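# Unload three sand cores from mould onto plywood

## Task

Remove three sand cores from the mould (the long core with the rounded nose, plus the two upright bladed cores in the mould half on the robot's right), set all three down on the plywood boards next to the mould and release them, while the remaining two cores stay upright in the mould.

## Robot and tools

Robot: two arms, left_arm and right_arm, each with six joints and a parallel gripper. Joint order for every row and every per-joint list: waist, shoulder, elbow, wrist pitch, wrist yaw, wrist roll, then the gripper. Stated joint ranges (rad): waist -2.618 to 3.054, shoulder 0.000 to 3.142, elbow 0.000 to 3.142, wrist pitch -1.571 to 1.571, wrist yaw -1.571 to 1.571, wrist roll -2.094 to 2.094. Real ends may differ by up to 0.059 rad.

Frames: the scene frame has its origin at table-top height midway between the nominal bases, +x out over the table, +z up, left_arm on the +y side (arm names do not match image sides). Calibrated bases: left_arm at (+0.031, +0.345, 0) m, quat_wxyz (1, 0, 0, +0.008); right_arm at (+0.030, -0.335, 0) m, quat_wxyz (1, 0, 0, -0.014). Each arm reports its end_effector_position (m) and end_effector_quat_wxyz in its own base frame; this point sits between the finger pads, about 1 cm short of the tips. Fingers point along gripper +z and close along gripper y. Reported hand poses may be off by a few cm, more at long reach.

Row format (shared by execute_actions and move): one flat list of 14 numbers, each in [-1, 1], covering both arms even if one is idle: left_arm's six joint numbers and its opening, then right_arm's six and its opening. Joint numbers are offsets, not poses, measured from the Joint targets shown at the start of the action or move (not from the prior row). Scale: 1.0 equals 2.224 rad for waist, shoulder, elbow and 8.485 rad for the three wrist joints. Opening is absolute: +1 fully open, -1 closed; values in between map to grip_measured. To keep a gripper as is, resend its present command (0 means half-closed, not no change). To re-hold an arm, send 0 offsets.

execute_actions(actions, cameras): actions is a list of actions; each action is a list of up to 15 rows, one per 1/30 s step, the last row held to fill 15 steps. Repeating an offset in a new action moves further. An action asking a joint more than 0.059 rad beyond its range is refused for both arms; a malformed action or a failing first action voids the call. An empty list just returns state and images. cameras: list of names, [] for none, omitted or ["all"] for all.

move(target, speed, blend, opening_speed, blocking, cameras): target is one 14-number row or a list of up to 15 rows, all offsets from the same starting Joint targets. Joints travel together, so the hand follows a curve, with no collision avoidance. speed: rad/s for the joint with farthest to go, 0.01 to 12.57, default 0.5, one value or one per target. blend: rad of corner rounding per waypoint. opening_speed: units of the -1..+1 scale per second, at least 0.2; use a low value to close gently. blocking=false returns after about 0.5 s while the move continues. The result adds a move: line such as done, off_target, moving, held or fault, and limits=held if steps were withheld. done or off_target says nothing about contact.

wait(seconds): 0 to 10 s, arms keep last command. stop(): brakes a running move. zoom_image(camera, region): camera is cam_left_wrist or cam_right_wrist; region [x0, y0, x1, y1] pixels, at most 504 by 504. finished_scene(scene): scene is the current scene's integer number; ends it irreversibly.

Result lines: Joint positions (rad, then finger gap in m, 0.094 m open) and Joint velocities per arm, "within noise" when still; Joint targets, the base for your next offsets; Tool commands; grip_measured (opening on the command scale, up to ~2.7 mm wide when empty, ~3 mm narrow on a firmly held part); grip_effort_nm (gripper motor effort, negative closing, not a pad force, has offset); Joint torques (positive toward larger angle, joints 1-3 wrap at ±28 N m, include arm weight); "joint sent to its limit"; "joint command not followed" from the clearance check; MOTOR HOT at 75 °C. Cameras: cam_left_wrist and cam_right_wrist, 896x504 each, wrist-mounted.

Motion details: each target may lead its measured angle by at most 0.339 rad (big joints) or 2.2 rad (wrists), and targets putting the hand more than 200 mm from its measured spot are scaled back, so large moves need several actions. Tiny turns may not start. Grippers squeeze about 50-64 N per pad; commanding about 0.05 below the first-touch reading gives full force. To release, command well above grip_measured. To stop pushing on something, command targets back past the measured positions.

Avoid: dropping cores, releasing them while they still move, fast impacts, strong pushes, knocking the two cores that must stay upright, letting anything leave the table, and any arm-to-arm contact or grip on the other arm's fingers, which can end the attempt. Heat builds from holding loads, stretched poses or pushing into unreachable targets; at 90 °C that arm folds and idles, at 100 °C it drops. Loose objects may occasionally be nudged by outside pushes.

Each tool is called by a JSON object that holds its "method" and its "body", one argument or row to a line.

## Session

{"method": "execute_actions", "body": {
  "actions": []
}}

Scene clock: 0.00 s.
left_arm: end_effector_position=(+0.3493, -0.0518, +0.2095) grip_measured=+1.000 grip_effort_nm=n/a end_effector_quat_wxyz=(+0.534, -0.007, +0.815, -0.226) | right_arm: end_effector_position=(+0.3046, +0.0783, +0.1820) grip_measured=+1.000 grip_effort_nm=n/a end_effector_quat_wxyz=(+0.477, +0.034, +0.863, +0.162)
Joint positions: left_arm=[0.059 1.017 0.578 0.071 0.424 -0.25 0.094] | right_arm=[0.21 0.854 0.562 -0.224 -0.068 0.329 0.094]
Joint velocities: within noise
Joint torques (N m): no reading
Heat: left arm: 30 °C; right arm: 31 °C.
Joint targets: left_arm=[0.059 1.010 0.587 0.072 0.427 -0.248] | right_arm=[0.210 0.847 0.574 -0.220 -0.067 0.327]
Tool commands: left_gripper/opening=+1.0 right_gripper/opening=+1.0

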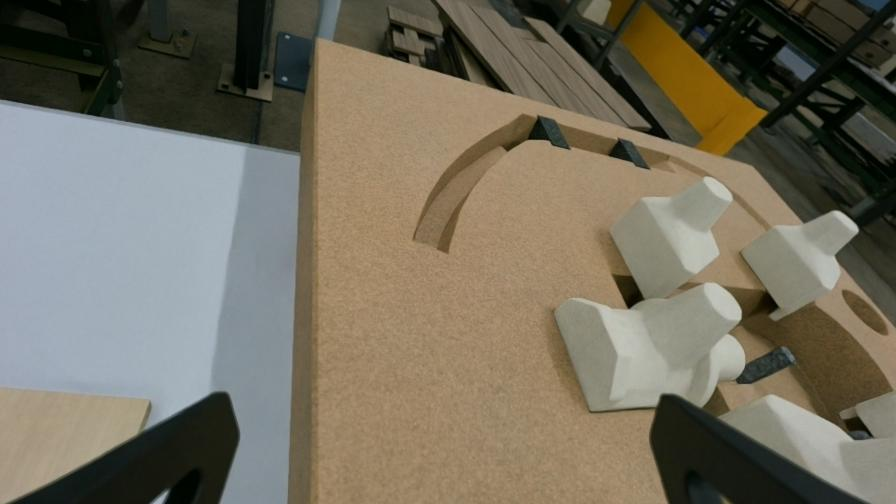

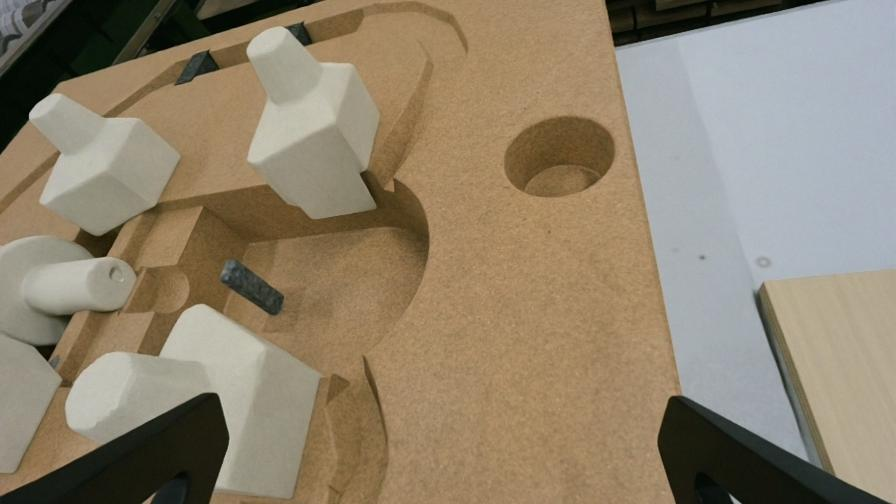

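{"method": "move", "body": {
  "target": [-0.1165,0.2653,0.5904,-0.1853,-0.0503,0.0292,1,-0.0045,0.3386,0.5962,-0.1509,0.0079,-0.0385,1],
  "speed": 1.0
}}

Scene clock: 20.47 s.
left_arm: end_effector_position=(+0.3247, -0.0642, +0.2783) grip_measured=+1.000 grip_effort_nm=0.032 end_effector_quat_wxyz=(+0.182, +0.092, +0.979, -0.023) | right_arm: end_effector_position=(+0.3250, +0.0717, +0.2750) grip_measured=+1.000 grip_effort_nm=0.027 end_effector_quat_wxyz=(+0.178, -0.100, +0.979, +0.023)
Joint positions: left_arm=[-0.193 1.586 1.876 -1.492 0.009 -0.007 0.094] | right_arm=[0.21 1.593 1.87 -1.486 -0.008 0.007 0.094]
Joint velocities: within noise
Joint torques (N m): left_arm=[-0.47 -4.49 6.52 1.07 -0.07 0.03] | right_arm=[-0.87 -4.77 7.36 0.56 0.06 -0.11]
Heat: left arm: 33 °C; right arm: 34 °C.
Joint targets: left_arm=[-0.200 1.600 1.901 -1.500 0.000 -0.001] | right_arm=[0.200 1.600 1.900 -1.500 0.000 0.000]
move: done

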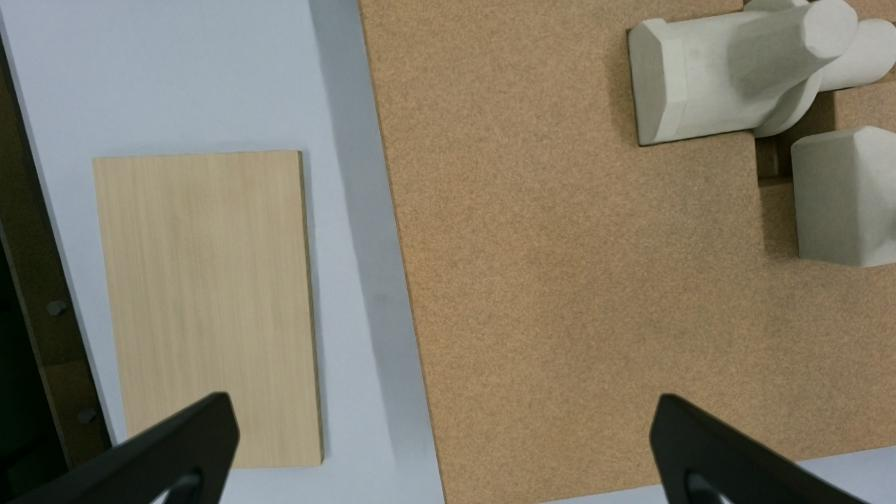

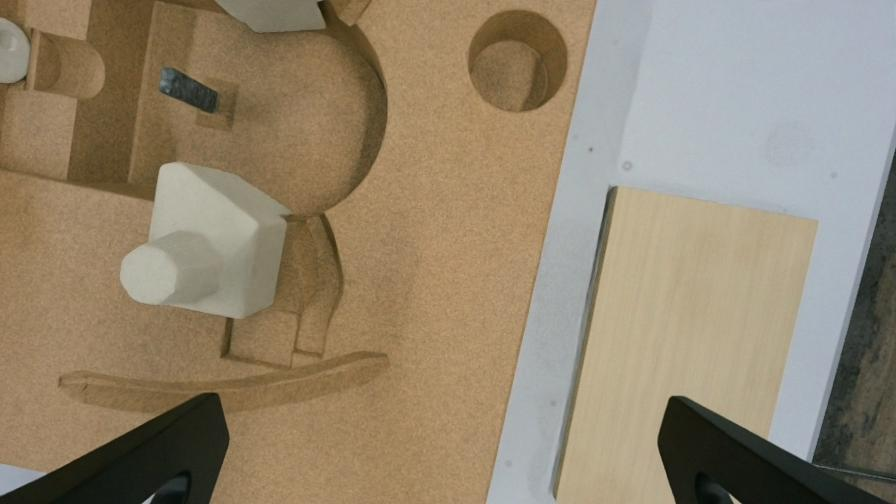

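{"method": "move", "body": {
  "target": [0,-0.058,-0.2466,0.0494,0,0,1,0,-0.058,-0.2466,0.0494,0,0,1],
  "speed": 1.0
}}

Scene clock: 43.37 s.
left_arm: end_effector_position=(+0.3276, -0.0646, +0.1717) grip_measured=+1.000 grip_effort_nm=0.027 end_effector_quat_wxyz=(+0.164, +0.093, +0.982, -0.021) | right_arm: end_effector_position=(+0.3247, +0.0715, +0.1725) grip_measured=+1.000 grip_effort_nm=0.022 end_effector_quat_wxyz=(+0.164, -0.101, +0.981, +0.021)
Joint positions: left_arm=[-0.193 1.502 1.359 -1.096 0.008 -0.007 0.094] | right_arm=[0.21 1.498 1.359 -1.101 -0.007 0.006 0.094]
Joint velocities: within noise
Joint torques (N m): left_arm=[-0.4 -7.66 4.51 1.23 -0.07 0.02] | right_arm=[-0.91 -7.38 5 0.84 0.06 -0.11]
Heat: left arm: 34 °C; right arm: 34 °C.
Joint targets: left_arm=[-0.200 1.471 1.352 -1.081 0.000 -0.001] | right_arm=[0.200 1.471 1.352 -1.081 0.000 0.000]
move: done

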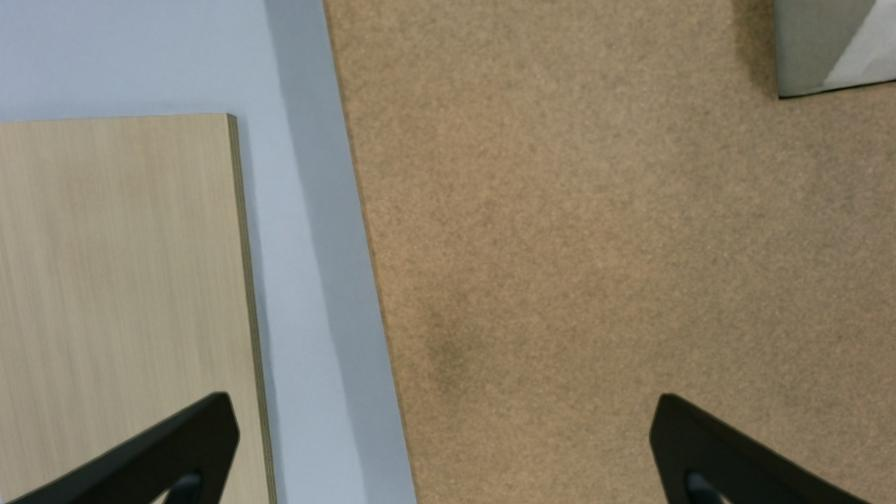

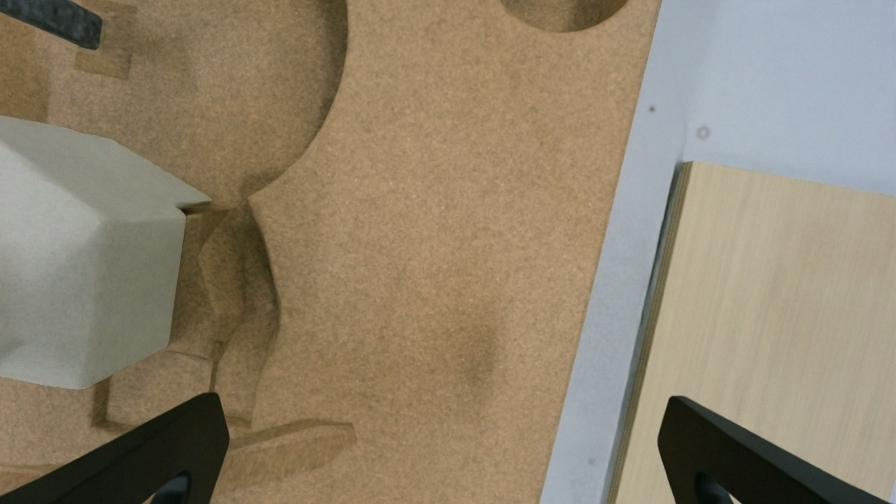

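{"method": "move", "body": {
  "target": [0,0.058,0.2466,-0.0494,0,0,1,0.2248,0.058,0.2466,-0.0494,0,0,1],
  "speed": 1.2,
  "cameras": ["cam_right_wrist"]
}}

{"method": "move", "body": {
  "target": [-0.18,0,0,0,0,0,1,-0.2248,0,0,0,0,0,1],
  "speed": 1.2,
  "cameras": ["cam_left_wrist"]
}}

Scene clock: 62.17 s.
left_arm: end_effector_position=(+0.3254, -0.0642, +0.2788) grip_measured=+1.000 grip_effort_nm=0.027 end_effector_quat_wxyz=(+0.183, +0.092, +0.979, -0.022) | right_arm: end_effector_position=(+0.2546, +0.2155, +0.2759) grip_measured=+1.000 grip_effort_nm=0.027 end_effector_quat_wxyz=(+0.170, -0.334, +0.925, +0.064)
Joint positions: left_arm=[-0.193 1.588 1.879 -1.492 0.008 -0.007 0.094] | right_arm=[0.698 1.594 1.875 -1.486 -0.003 0.005 0.094]
Joint velocities: within noise
Joint torques (N m): left_arm=[-0.4 -4.57 6.26 1.05 -0.07 0.01] | right_arm=[0.18 -4.88 6.91 0.57 0.01 -0.09]
Heat: left arm: 34 °C; right arm: 33 °C.
Joint targets: left_arm=[-0.200 1.600 1.901 -1.500 0.000 -0.001] | right_arm=[0.700 1.601 1.900 -1.500 0.000 0.000]
move: done
Images, in order (width x height): cam_right_wrist 896x504.

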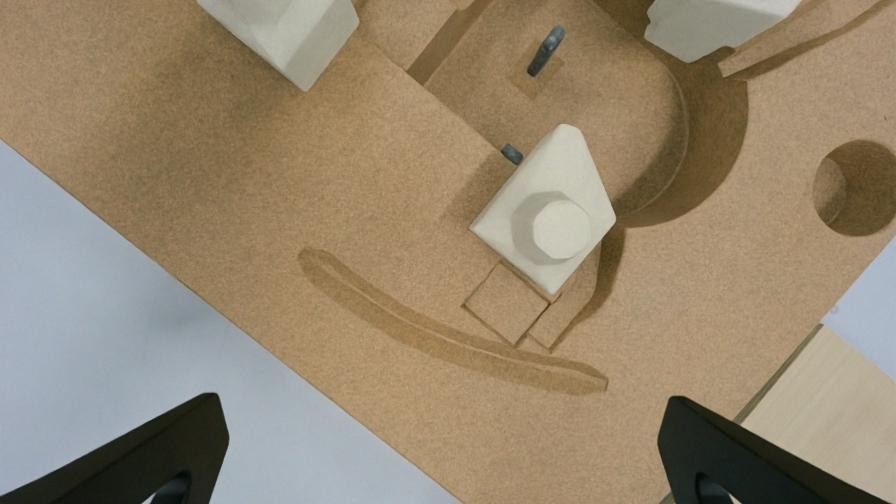

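Scene clock: 63.10 s.
left_arm: end_effector_position=(+0.2747, -0.1856, +0.2787) grip_measured=+1.000 grip_effort_nm=0.032 end_effector_quat_wxyz=(+0.175, +0.286, +0.940, -0.055) | right_arm: end_effector_position=(+0.3264, +0.0676, +0.2758) grip_measured=+1.000 grip_effort_nm=0.027 end_effector_quat_wxyz=(+0.180, -0.097, +0.979, +0.018)
Joint positions: left_arm=[-0.596 1.588 1.879 -1.493 0.002 -0.006 0.094] | right_arm=[0.202 1.594 1.875 -1.487 0.002 0.004 0.094]
Joint velocities: within noise
Joint torques (N m): left_arm=[-0.31 -4.55 6.22 1.06 0.01 0.02] | right_arm=[-0.13 -4.88 6.9 0.56 -0.03 -0.08]
Heat: left arm: 34 °C; right arm: 33 °C.
Joint targets: left_arm=[-0.600 1.600 1.901 -1.500 0.000 -0.001] | right_arm=[0.200 1.601 1.900 -1.500 0.000 0.000]
move: done
Images, in order (width x height): cam_left_wrist 896x504.

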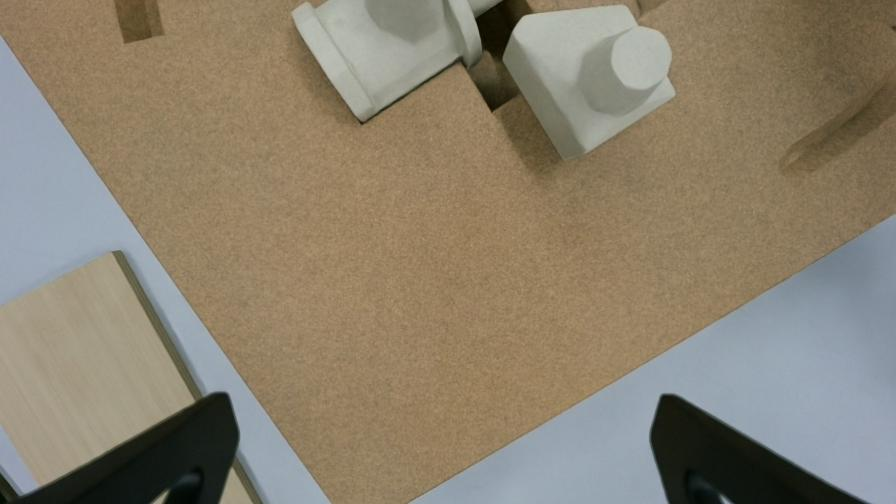

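{"method": "move", "body": {
  "target": [0.045,0.0922,0.0445,0.0124,0,0,1,0.09,0.0922,0.0445,0.0124,0,0,1],
  "speed": 1.0
}}

Scene clock: 83.50 s.
left_arm: end_effector_position=(+0.3460, -0.1890, +0.2409) grip_measured=+1.000 grip_effort_nm=0.032 end_effector_quat_wxyz=(+0.161, +0.243, +0.956, -0.042) | right_arm: end_effector_position=(+0.3611, +0.1555, +0.2360) grip_measured=+1.000 grip_effort_nm=0.017 end_effector_quat_wxyz=(+0.154, -0.196, +0.968, +0.032)
Joint positions: left_arm=[-0.502 1.806 1.975 -1.406 0.001 -0.005 0.094] | right_arm=[0.403 1.814 1.97 -1.412 -0.001 0.004 0.094]
Joint velocities: within noise
Joint torques (N m): left_arm=[0.13 -7.51 6.63 1.19 0.03 -0.01] | right_arm=[-0.4 -8.02 7.43 0.75 0 -0.08]
Heat: left arm: 33 °C; right arm: 34 °C.
Joint targets: left_arm=[-0.500 1.805 2.000 -1.395 0.000 -0.001] | right_arm=[0.400 1.806 1.999 -1.395 0.000 0.000]
move: done

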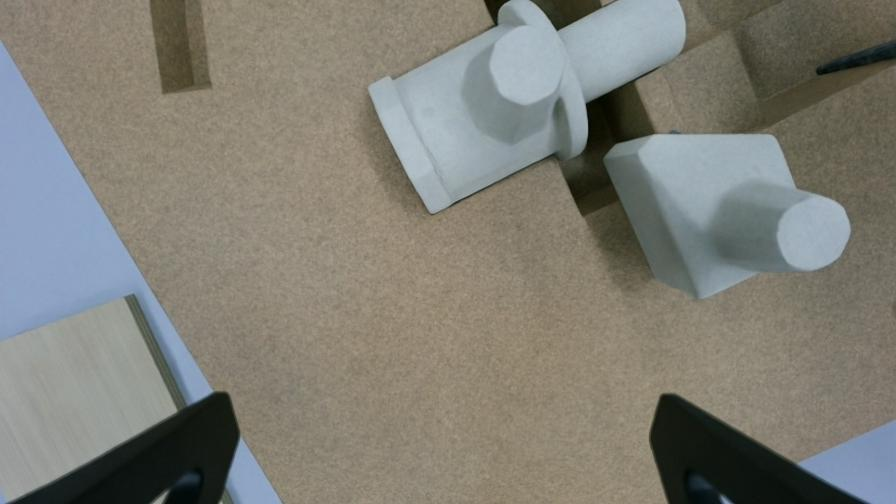

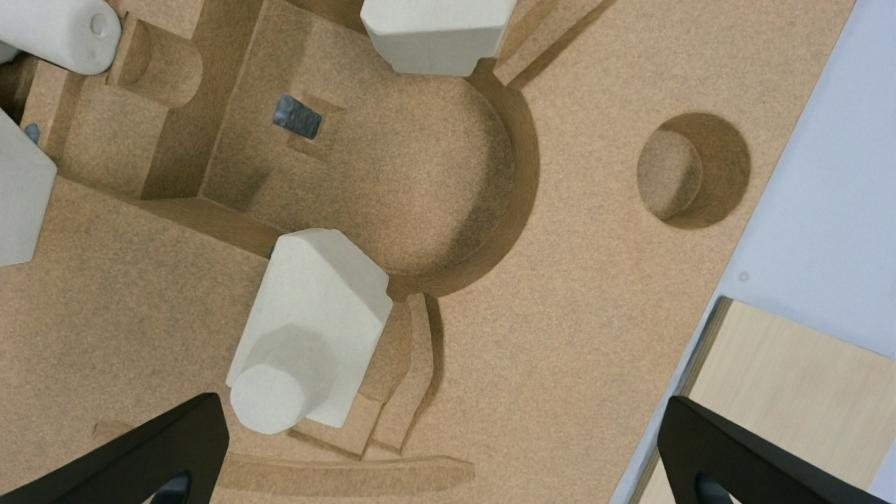

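{"method": "move", "body": {
  "target": [-0.0279,0.0973,0.0429,0.0378,0,0,1,0.0721,-0.0501,-0.1257,0.02,0,0,1],
  "speed": 0.8
}}

Scene clock: 111.40 s.
left_arm: end_effector_position=(+0.4259, -0.2656, +0.2158) grip_measured=+1.000 grip_effort_nm=0.022 end_effector_quat_wxyz=(+0.254, +0.264, +0.928, -0.074) | right_arm: end_effector_position=(+0.3261, +0.2061, +0.2048) grip_measured=+1.000 grip_effort_nm=0.022 end_effector_quat_wxyz=(+0.157, -0.271, +0.949, +0.046)
Joint positions: left_arm=[-0.559 2.017 2.07 -1.089 0.001 -0.005 0.094] | right_arm=[0.561 1.726 1.729 -1.244 -0.001 0.004 0.094]
Joint velocities: within noise
Joint torques (N m): left_arm=[-0.14 -9.29 7.25 1.56 0.03 0.01] | right_arm=[0.05 -9.58 4.77 0.81 0 -0.08]
Heat: left arm: 35 °C; right arm: 38 °C.
Joint targets: left_arm=[-0.562 2.021 2.095 -1.074 0.000 -0.001] | right_arm=[0.561 1.694 1.720 -1.225 0.000 0.000]
move: done

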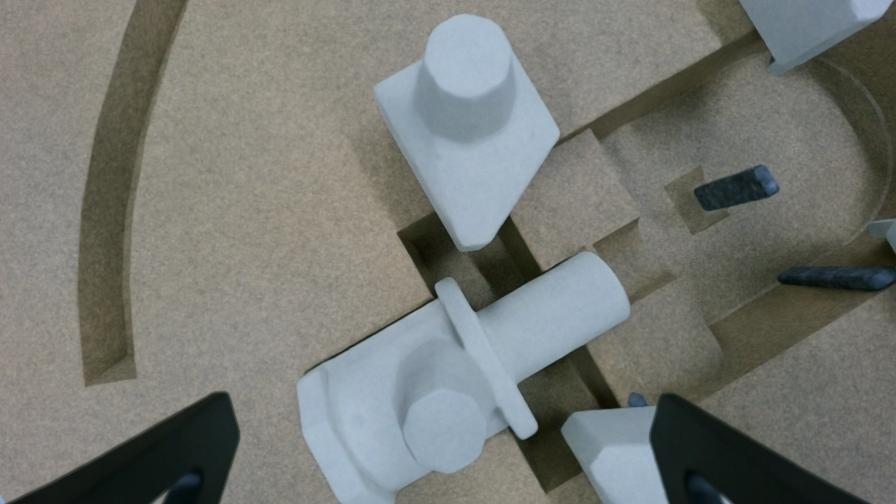

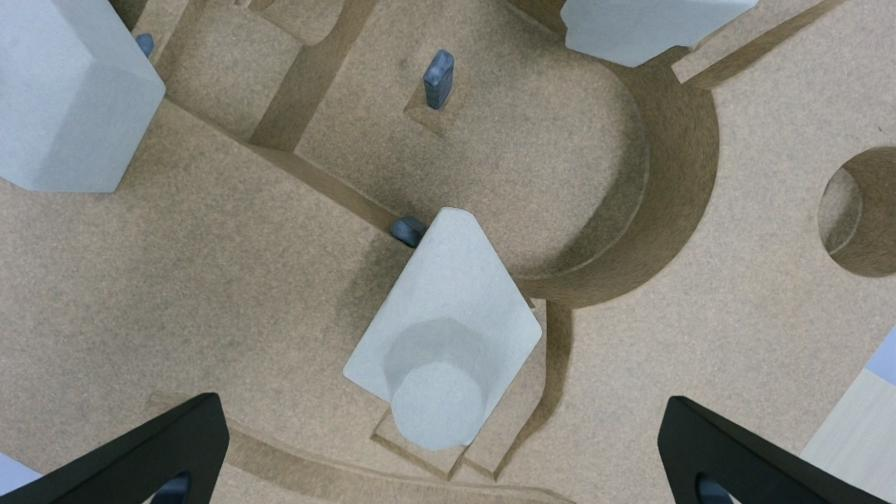

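{"method": "move", "body": {
  "target": [0,-0.0339,-0.1699,0.0357,0,0,1,0,-0.0235,-0.1382,0.03,0,0,1],
  "speed": 0.4
}}

Scene clock: 121.60 s.
left_arm: end_effector_position=(+0.4267, -0.2660, +0.1371) grip_measured=+1.000 grip_effort_nm=0.022 end_effector_quat_wxyz=(+0.245, +0.265, +0.930, -0.071) | right_arm: end_effector_position=(+0.3203, +0.2024, +0.1423) grip_measured=+1.000 grip_effort_nm=0.027 end_effector_quat_wxyz=(+0.156, -0.271, +0.949, +0.045)
Joint positions: left_arm=[-0.559 1.992 1.727 -0.788 0.001 -0.004 0.094] | right_arm=[0.561 1.674 1.42 -0.991 -0.001 0.004 0.094]
Joint velocities: within noise
Joint torques (N m): left_arm=[-0.16 -13.12 4.63 1.55 0.02 -0.03] | right_arm=[0.01 -9.35 5 0.8 0 -0.08]
Heat: left arm: 35 °C; right arm: 38 °C.
Joint targets: left_arm=[-0.562 1.946 1.717 -0.771 0.000 -0.001] | right_arm=[0.561 1.642 1.412 -0.971 0.000 0.000]
move: off_target (left_arm); left_arm: the shoulder is farthest, 0.047 rad from its target

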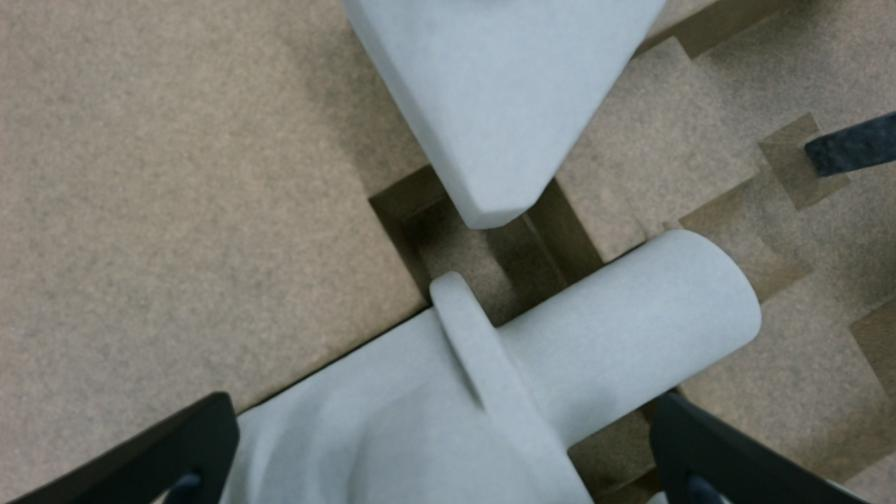

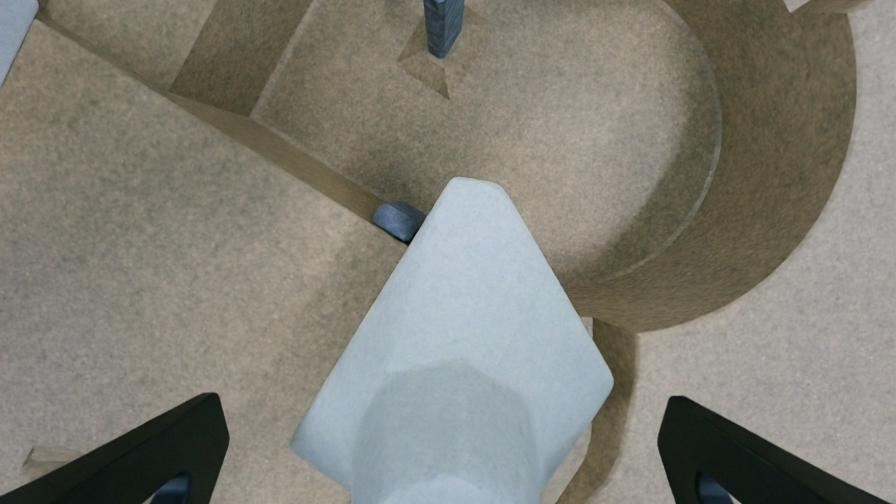

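{"method": "move", "body": {
  "target": [0,0,0,0,0,0,-0.52,0,0,0,0,0,0,-0.52],
  "opening_speed": 0.5
}}

Scene clock: 127.70 s.
left_arm: end_effector_position=(+0.4259, -0.2676, +0.1372) grip_measured=+0.034 grip_effort_nm=-0.994 end_effector_quat_wxyz=(+0.245, +0.266, +0.929, -0.076) | right_arm: end_effector_position=(+0.3213, +0.2030, +0.1496) grip_measured=-0.256 grip_effort_nm=-0.999 end_effector_quat_wxyz=(+0.168, -0.271, +0.946, +0.049)
Joint positions: left_arm=[-0.56 1.992 1.727 -0.788 0.009 -0.006 0.049] | right_arm=[0.561 1.656 1.42 -0.984 -0.001 0.003 0.035]
Joint velocities: within noise
Joint torques (N m): left_arm=[-0.1 -13.11 4.68 1.58 -0.09 0] | right_arm=[0.02 -7.65 5.01 0.79 0 -0.08]
Heat: left arm: 40 °C; right arm: 39 °C.
Joint targets: left_arm=[-0.562 1.946 1.717 -0.771 0.000 0.000] | right_arm=[0.561 1.642 1.412 -0.971 0.000 0.000]
move: off_target (left_arm); left_arm: the shoulder is farthest, 0.046 rad from its target

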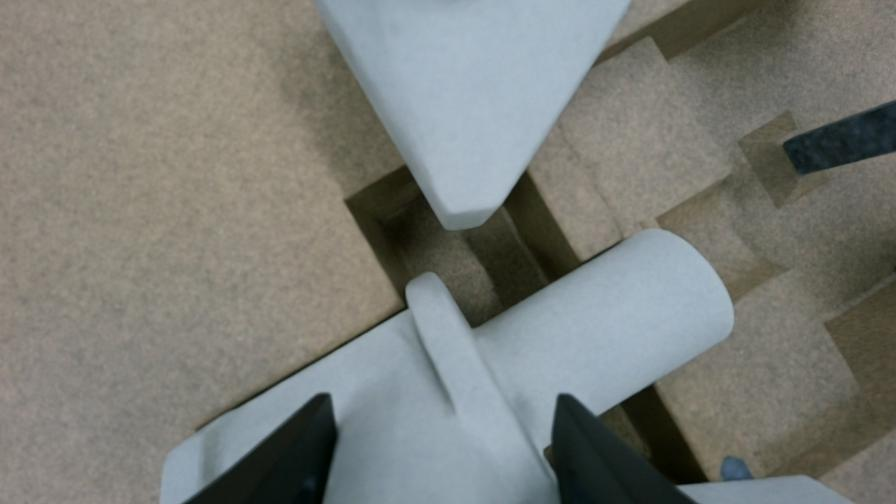

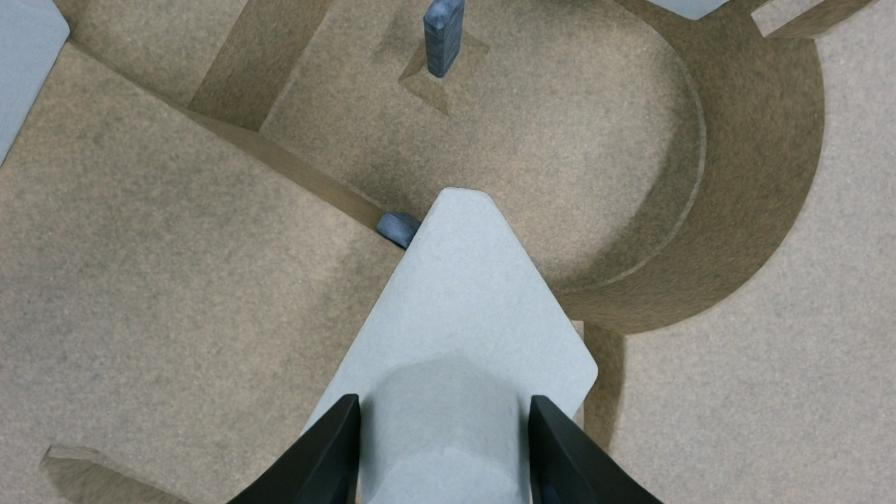

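{"method": "move", "body": {
  "target": [
    [0,0,0,0,0,0,0.9,0,0,0,0,0,0,-0.6],
    [0,-0.0107,0.0070,-0.0046,0,0,0.9,0,0.0055,0.0725,-0.0175,0,0,-0.6]
  ],
  "speed": 0.25
}}

Scene clock: 136.63 s.
left_arm: end_effector_position=(+0.4219, -0.2649, +0.1465) grip_measured=+0.898 grip_effort_nm=0.129 end_effector_quat_wxyz=(+0.247, +0.265, +0.929, -0.076) | right_arm: end_effector_position=(+0.3155, +0.1994, +0.1741) grip_measured=-0.260 grip_effort_nm=-1.009 end_effector_quat_wxyz=(+0.157, -0.272, +0.948, +0.046)
Joint positions: left_arm=[-0.56 1.968 1.727 -0.807 0.009 -0.006 0.089] | right_arm=[0.561 1.656 1.526 -1.112 -0.001 0.002 0.035]
Joint velocities: within noise
Joint torques (N m): left_arm=[-0.17 -12.86 5.87 1.37 -0.09 -0.02] | right_arm=[-0.01 -6.67 9.4 0.56 -0.01 -0.05]
Heat: left arm: 44 °C; right arm: 38 °C.
Joint targets: left_arm=[-0.562 1.922 1.733 -0.810 0.000 0.000] | right_arm=[0.561 1.654 1.573 -1.119 0.000 0.000]
move: off_target (left_arm, right_arm); left_arm: the shoulder is farthest, 0.046 rad from its target; right_arm: the elbow is farthest, 0.048 rad from its target

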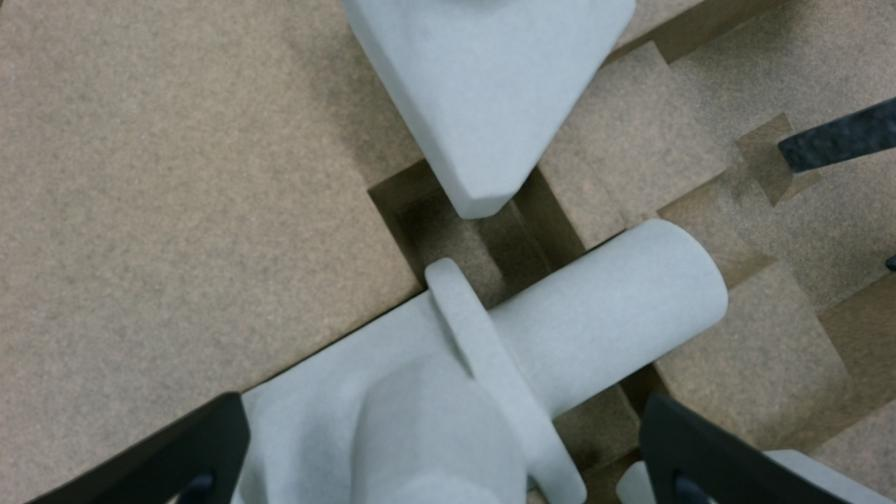

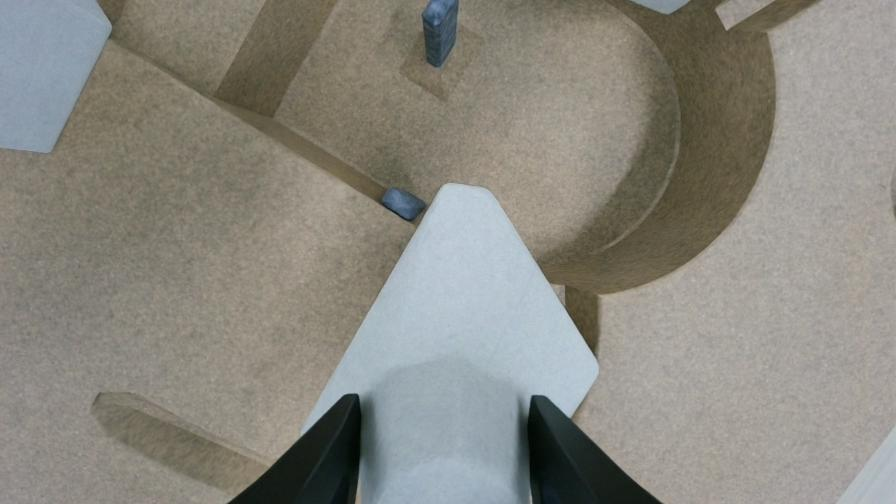

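{"method": "move", "body": {
  "target": [0,0,0,0,0,0,-0.5,0,0.0411,0.1588,-0.0309,0,0,-0.6],
  "speed": 0.3,
  "opening_speed": 0.5
}}

Scene clock: 144.00 s.
left_arm: end_effector_position=(+0.4204, -0.2666, +0.1467) grip_measured=-0.066 grip_effort_nm=-0.989 end_effector_quat_wxyz=(+0.244, +0.262, +0.930, -0.083) | right_arm: end_effector_position=(+0.3178, +0.2009, +0.2323) grip_measured=-0.260 grip_effort_nm=-0.999 end_effector_quat_wxyz=(+0.144, -0.273, +0.950, +0.042)
Joint positions: left_arm=[-0.56 1.967 1.727 -0.809 0.021 -0.017 0.044] | right_arm=[0.561 1.75 1.879 -1.398 -0.001 0.002 0.035]
Joint velocities: within noise
Joint torques (N m): left_arm=[-0.21 -12.82 5.91 1.39 -0.2 0.13] | right_arm=[0.02 -7.23 8.96 0.73 0 -0.06]
Heat: left arm: 42 °C; right arm: 37 °C.
Joint targets: left_arm=[-0.562 1.922 1.733 -0.810 0.000 -0.001] | right_arm=[0.561 1.746 1.927 -1.382 0.000 0.000]
move: off_target (left_arm, right_arm); left_arm: the shoulder is farthest, 0.045 rad from its target; right_arm: the elbow is farthest, 0.047 rad from its target

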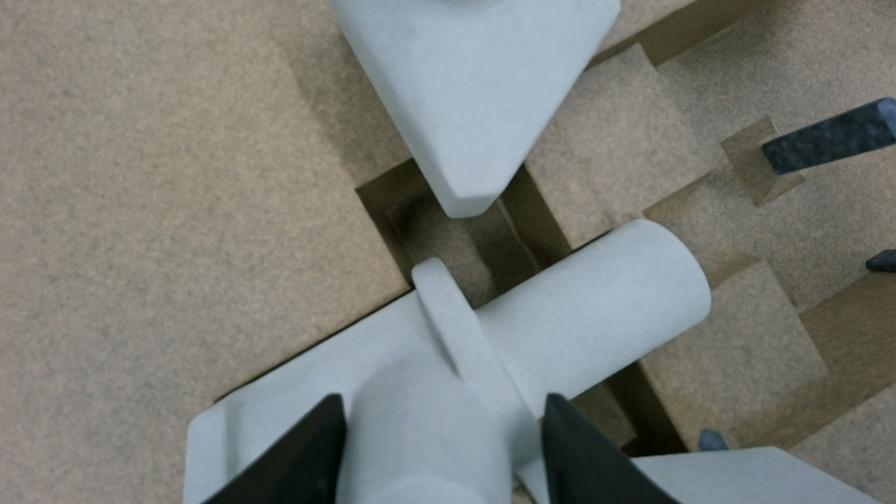

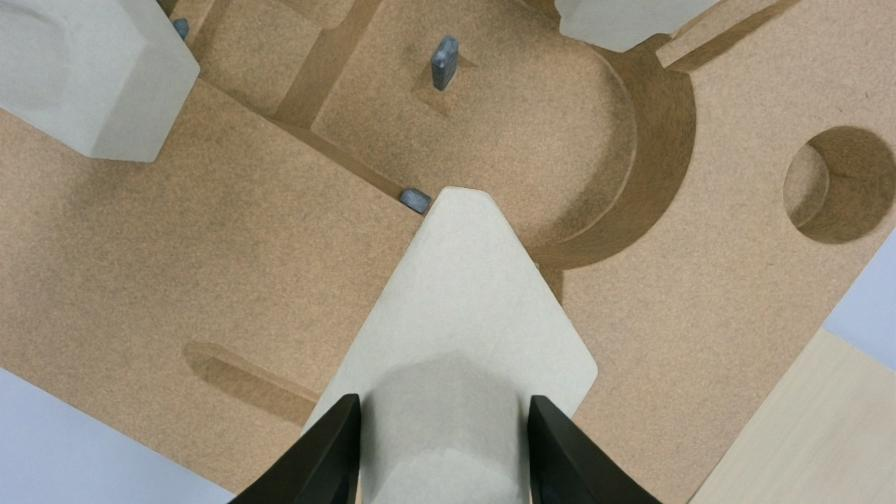

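{"method": "move", "body": {
  "target": [0,0.0051,0.0514,-0.0123,0,0,-0.5,0,0.0059,0.0786,-0.0189,0,0,-0.6],
  "speed": 0.3
}}

Scene clock: 157.23 s.
left_arm: end_effector_position=(+0.4189, -0.2625, +0.1631) grip_measured=-0.348 grip_effort_nm=-1.004 end_effector_quat_wxyz=(+0.241, +0.265, +0.931, -0.073) | right_arm: end_effector_position=(+0.3064, +0.1937, +0.2695) grip_measured=-0.260 grip_effort_nm=-1.004 end_effector_quat_wxyz=(+0.147, -0.272, +0.950, +0.043)
Joint positions: left_arm=[-0.56 1.967 1.798 -0.894 0.006 -0.007 0.031] | right_arm=[0.561 1.763 2.057 -1.558 -0.001 0.002 0.035]
Joint velocities: within noise
Joint torques (N m): left_arm=[-0.17 -11.86 9.44 1.16 0 0] | right_arm=[0.02 -6.97 8.29 0.7 0 -0.06]
Heat: left arm: 41 °C; right arm: 35 °C.
Joint targets: left_arm=[-0.562 1.934 1.847 -0.915 0.000 -0.001] | right_arm=[0.561 1.759 2.101 -1.542 0.000 0.000]
move: off_target (left_arm, right_arm); left_arm: the elbow is farthest, 0.049 rad from its target; right_arm: the elbow is farthest, 0.044 rad from its target

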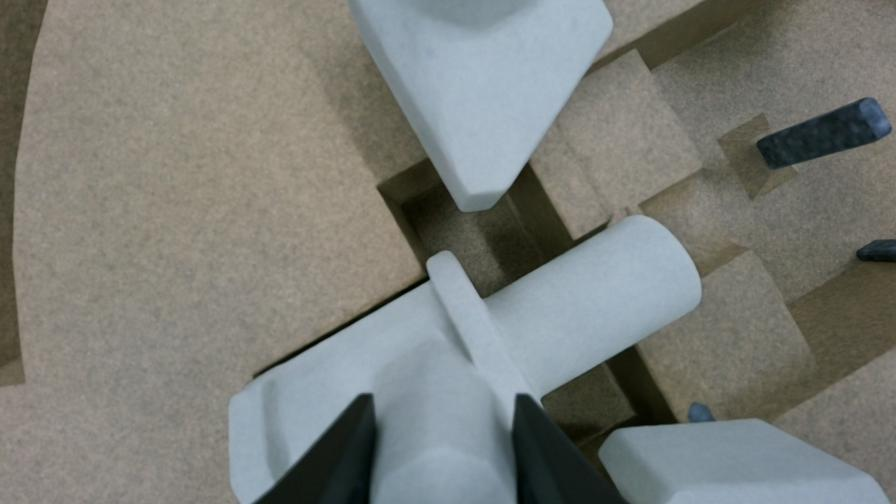

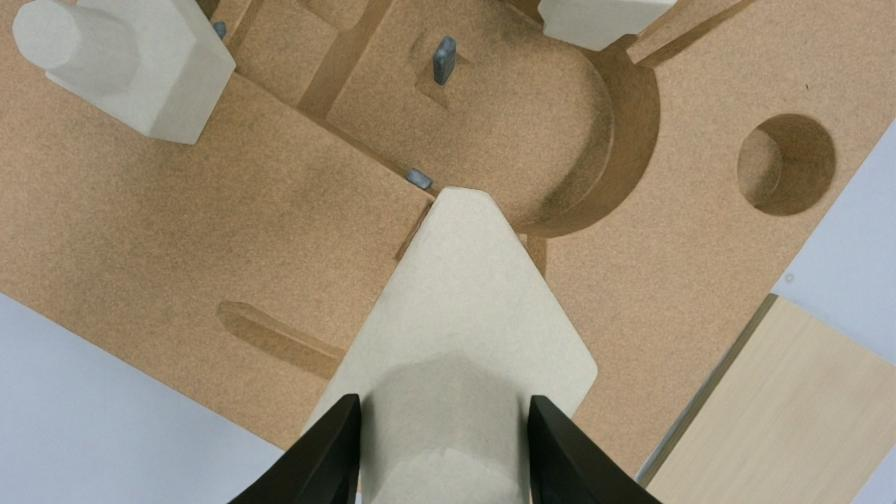

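{"method": "move", "body": {
  "target": [0,0.0131,0.0738,-0.0157,0,0,-0.65,-0.4663,0,0,0,0,0,-0.6],
  "speed": 0.5
}}

Scene clock: 174.63 s.
left_arm: end_effector_position=(+0.4085, -0.2556, +0.2001) grip_measured=-0.349 grip_effort_nm=-0.994 end_effector_quat_wxyz=(+0.228, +0.266, +0.934, -0.068) | right_arm: end_effector_position=(+0.3217, -0.1663, +0.2694) grip_measured=-0.260 grip_effort_nm=-1.004 end_effector_quat_wxyz=(+0.148, +0.236, +0.960, -0.037)
Joint positions: left_arm=[-0.56 1.967 1.961 -1.084 0.004 -0.005 0.031] | right_arm=[-0.479 1.763 2.057 -1.559 0.001 0.002 0.035]
Joint velocities: within noise
Joint torques (N m): left_arm=[-0.21 -9.57 9.51 1.71 -0.02 -0.02] | right_arm=[0.17 -6.93 8.31 0.75 -0.02 -0.06]
Heat: left arm: 40 °C; right arm: 36 °C.
Joint targets: left_arm=[-0.562 1.963 2.011 -1.048 0.000 -0.001] | right_arm=[-0.477 1.759 2.101 -1.542 0.000 0.000]
move: off_target (left_arm, right_arm); left_arm: the elbow is farthest, 0.051 rad from its target; right_arm: the elbow is farthest, 0.044 rad from its target

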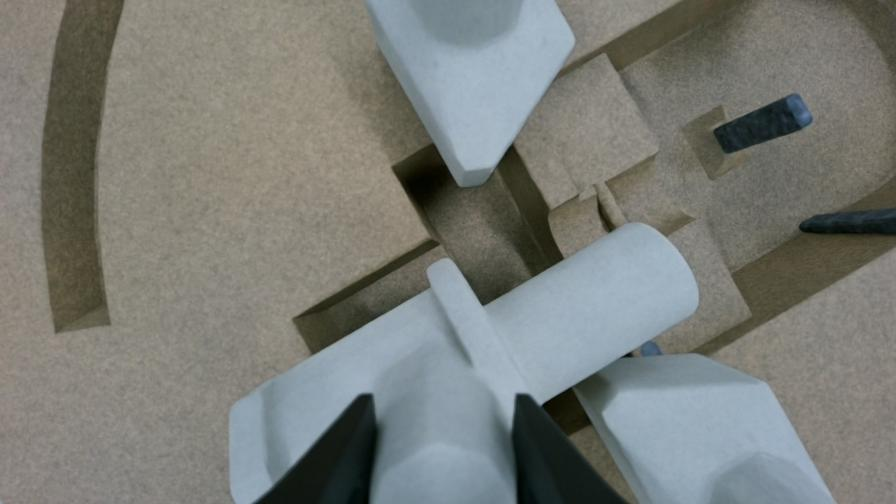

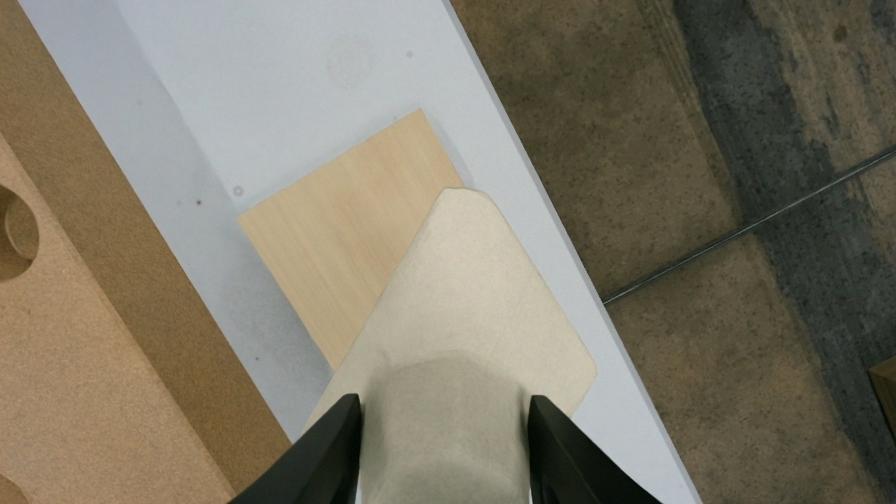

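{"method": "move", "body": {
  "target": [
    [0,0.0044,0.0536,-0.0129,0,0,-0.65,0,0,0,0,0,0,-0.6],
    [0,-0.0415,0.0287,-0.0184,0,0,-0.65,0,0,0,0,0,0,-0.6],
    [0.4006,-0.0415,0.0287,-0.0184,0,0,-0.65,0,0,0,0,0,0,-0.6],
    [0.4006,-0.2299,-0.1793,-0.0133,0,0,-0.65,0,-0.1783,-0.2275,0.0129,0,0,-0.6]
  ],
  "speed": [0.3,0.4,0.6,0.5]
}}

Scene clock: 187.03 s.
left_arm: end_effector_position=(+0.3271, +0.1164, +0.2420) grip_measured=-0.349 grip_effort_nm=-0.994 end_effector_quat_wxyz=(+0.218, -0.166, +0.961, +0.039) | right_arm: end_effector_position=(+0.2426, -0.1252, +0.2480) grip_measured=-0.260 grip_effort_nm=-1.009 end_effector_quat_wxyz=(+0.141, +0.236, +0.961, -0.035)
Joint positions: left_arm=[0.336 1.503 1.603 -1.224 -0.005 -0.005 0.031] | right_arm=[-0.479 1.394 1.594 -1.479 0.001 0.002 0.035]
Joint velocities: within noise
Joint torques (N m): left_arm=[-0.47 -9.18 5.68 1.98 0.1 -0.01] | right_arm=[0.23 -6.39 5.12 1.02 -0.01 -0.07]
Heat: left arm: 40 °C; right arm: 37 °C.
Joint targets: left_arm=[0.329 1.451 1.612 -1.161 0.000 0.000] | right_arm=[-0.477 1.362 1.596 -1.433 0.000 0.000]
move: off_target (left_arm, right_arm); left_arm: the wrist pitch is farthest, 0.064 rad from its target; right_arm: the wrist pitch is farthest, 0.046 rad from its target

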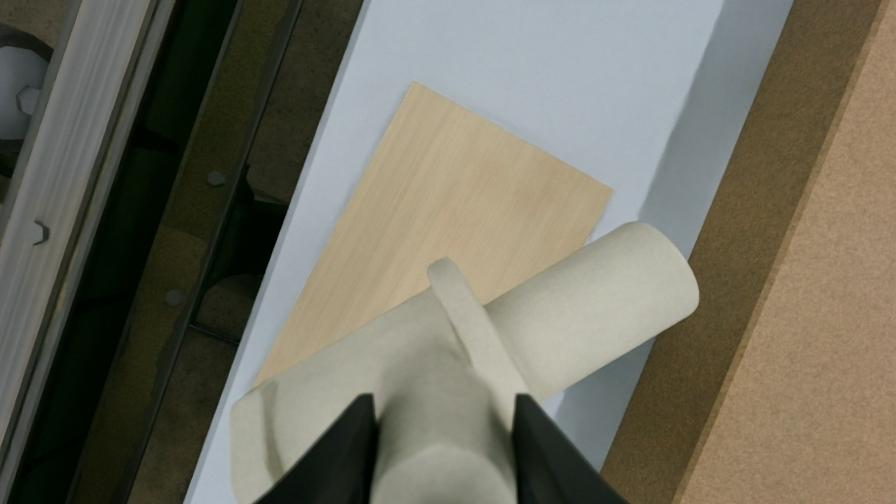

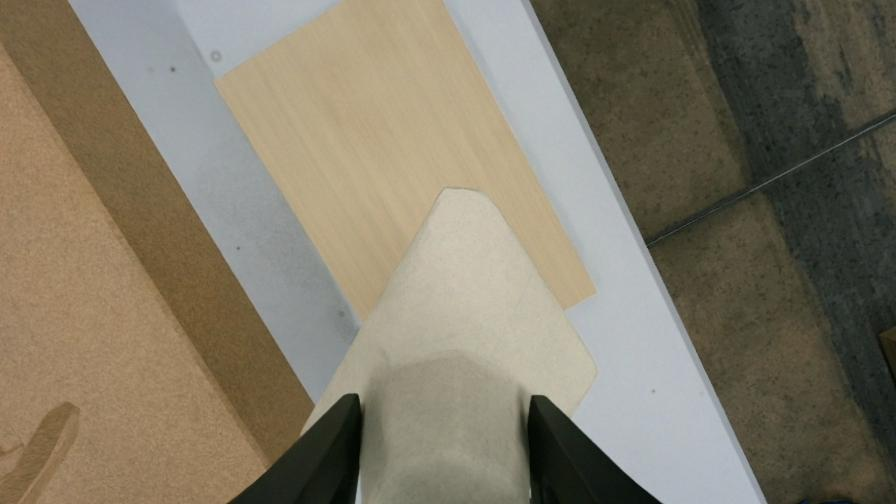

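{"method": "move", "body": {
  "target": [0.0207,-0.0277,-0.1681,0.0439,0,0,-0.65,0,-0.0727,-0.194,0.0387,0,0,-0.6],
  "speed": 0.3
}}

Scene clock: 201.53 s.
left_arm: end_effector_position=(+0.3319, +0.1295, +0.1640) grip_measured=-0.349 grip_effort_nm=-1.004 end_effector_quat_wxyz=(+0.235, -0.180, +0.954, +0.045) | right_arm: end_effector_position=(+0.2347, -0.1211, +0.1743) grip_measured=-0.260 grip_effort_nm=-1.004 end_effector_quat_wxyz=(+0.163, +0.235, +0.957, -0.040)
Joint positions: left_arm=[0.367 1.452 1.225 -0.861 -0.004 -0.005 0.031] | right_arm=[-0.479 1.236 1.159 -1.157 0.001 0.002 0.035]
Joint velocities: within noise
Joint torques (N m): left_arm=[0.64 -9.88 6.39 2.15 0.08 0.01] | right_arm=[0.23 -6.04 5.91 1.13 -0.02 -0.06]
Heat: left arm: 40 °C; right arm: 37 °C.
Joint targets: left_arm=[0.375 1.390 1.238 -0.788 0.000 0.000] | right_arm=[-0.477 1.200 1.164 -1.104 0.000 0.000]
move: off_target (left_arm, right_arm); left_arm: the wrist pitch is farthest, 0.073 rad from its target; right_arm: the wrist pitch is farthest, 0.052 rad from its target

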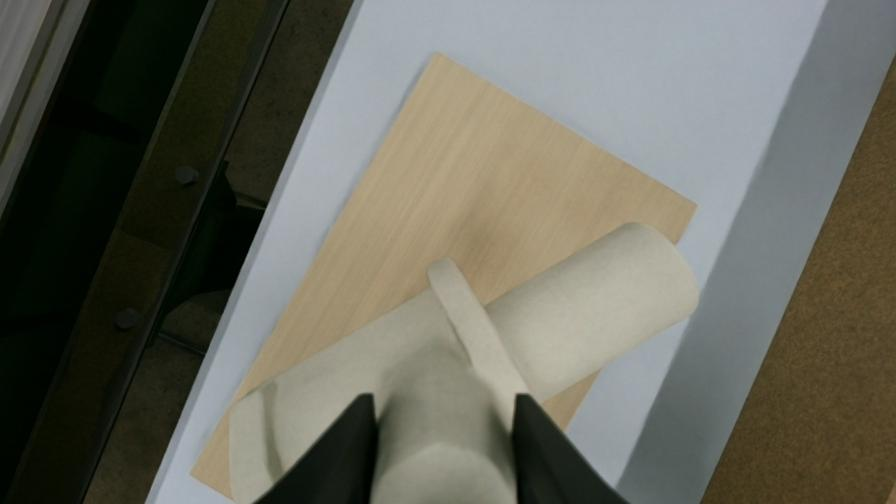

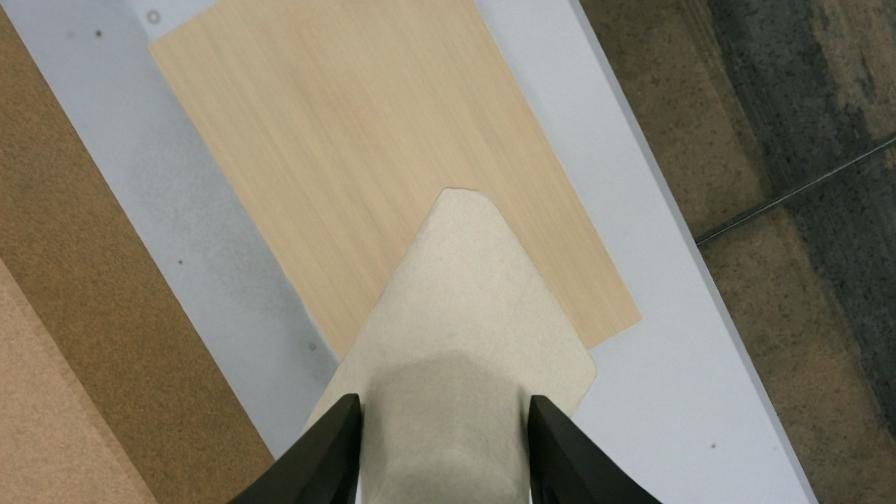

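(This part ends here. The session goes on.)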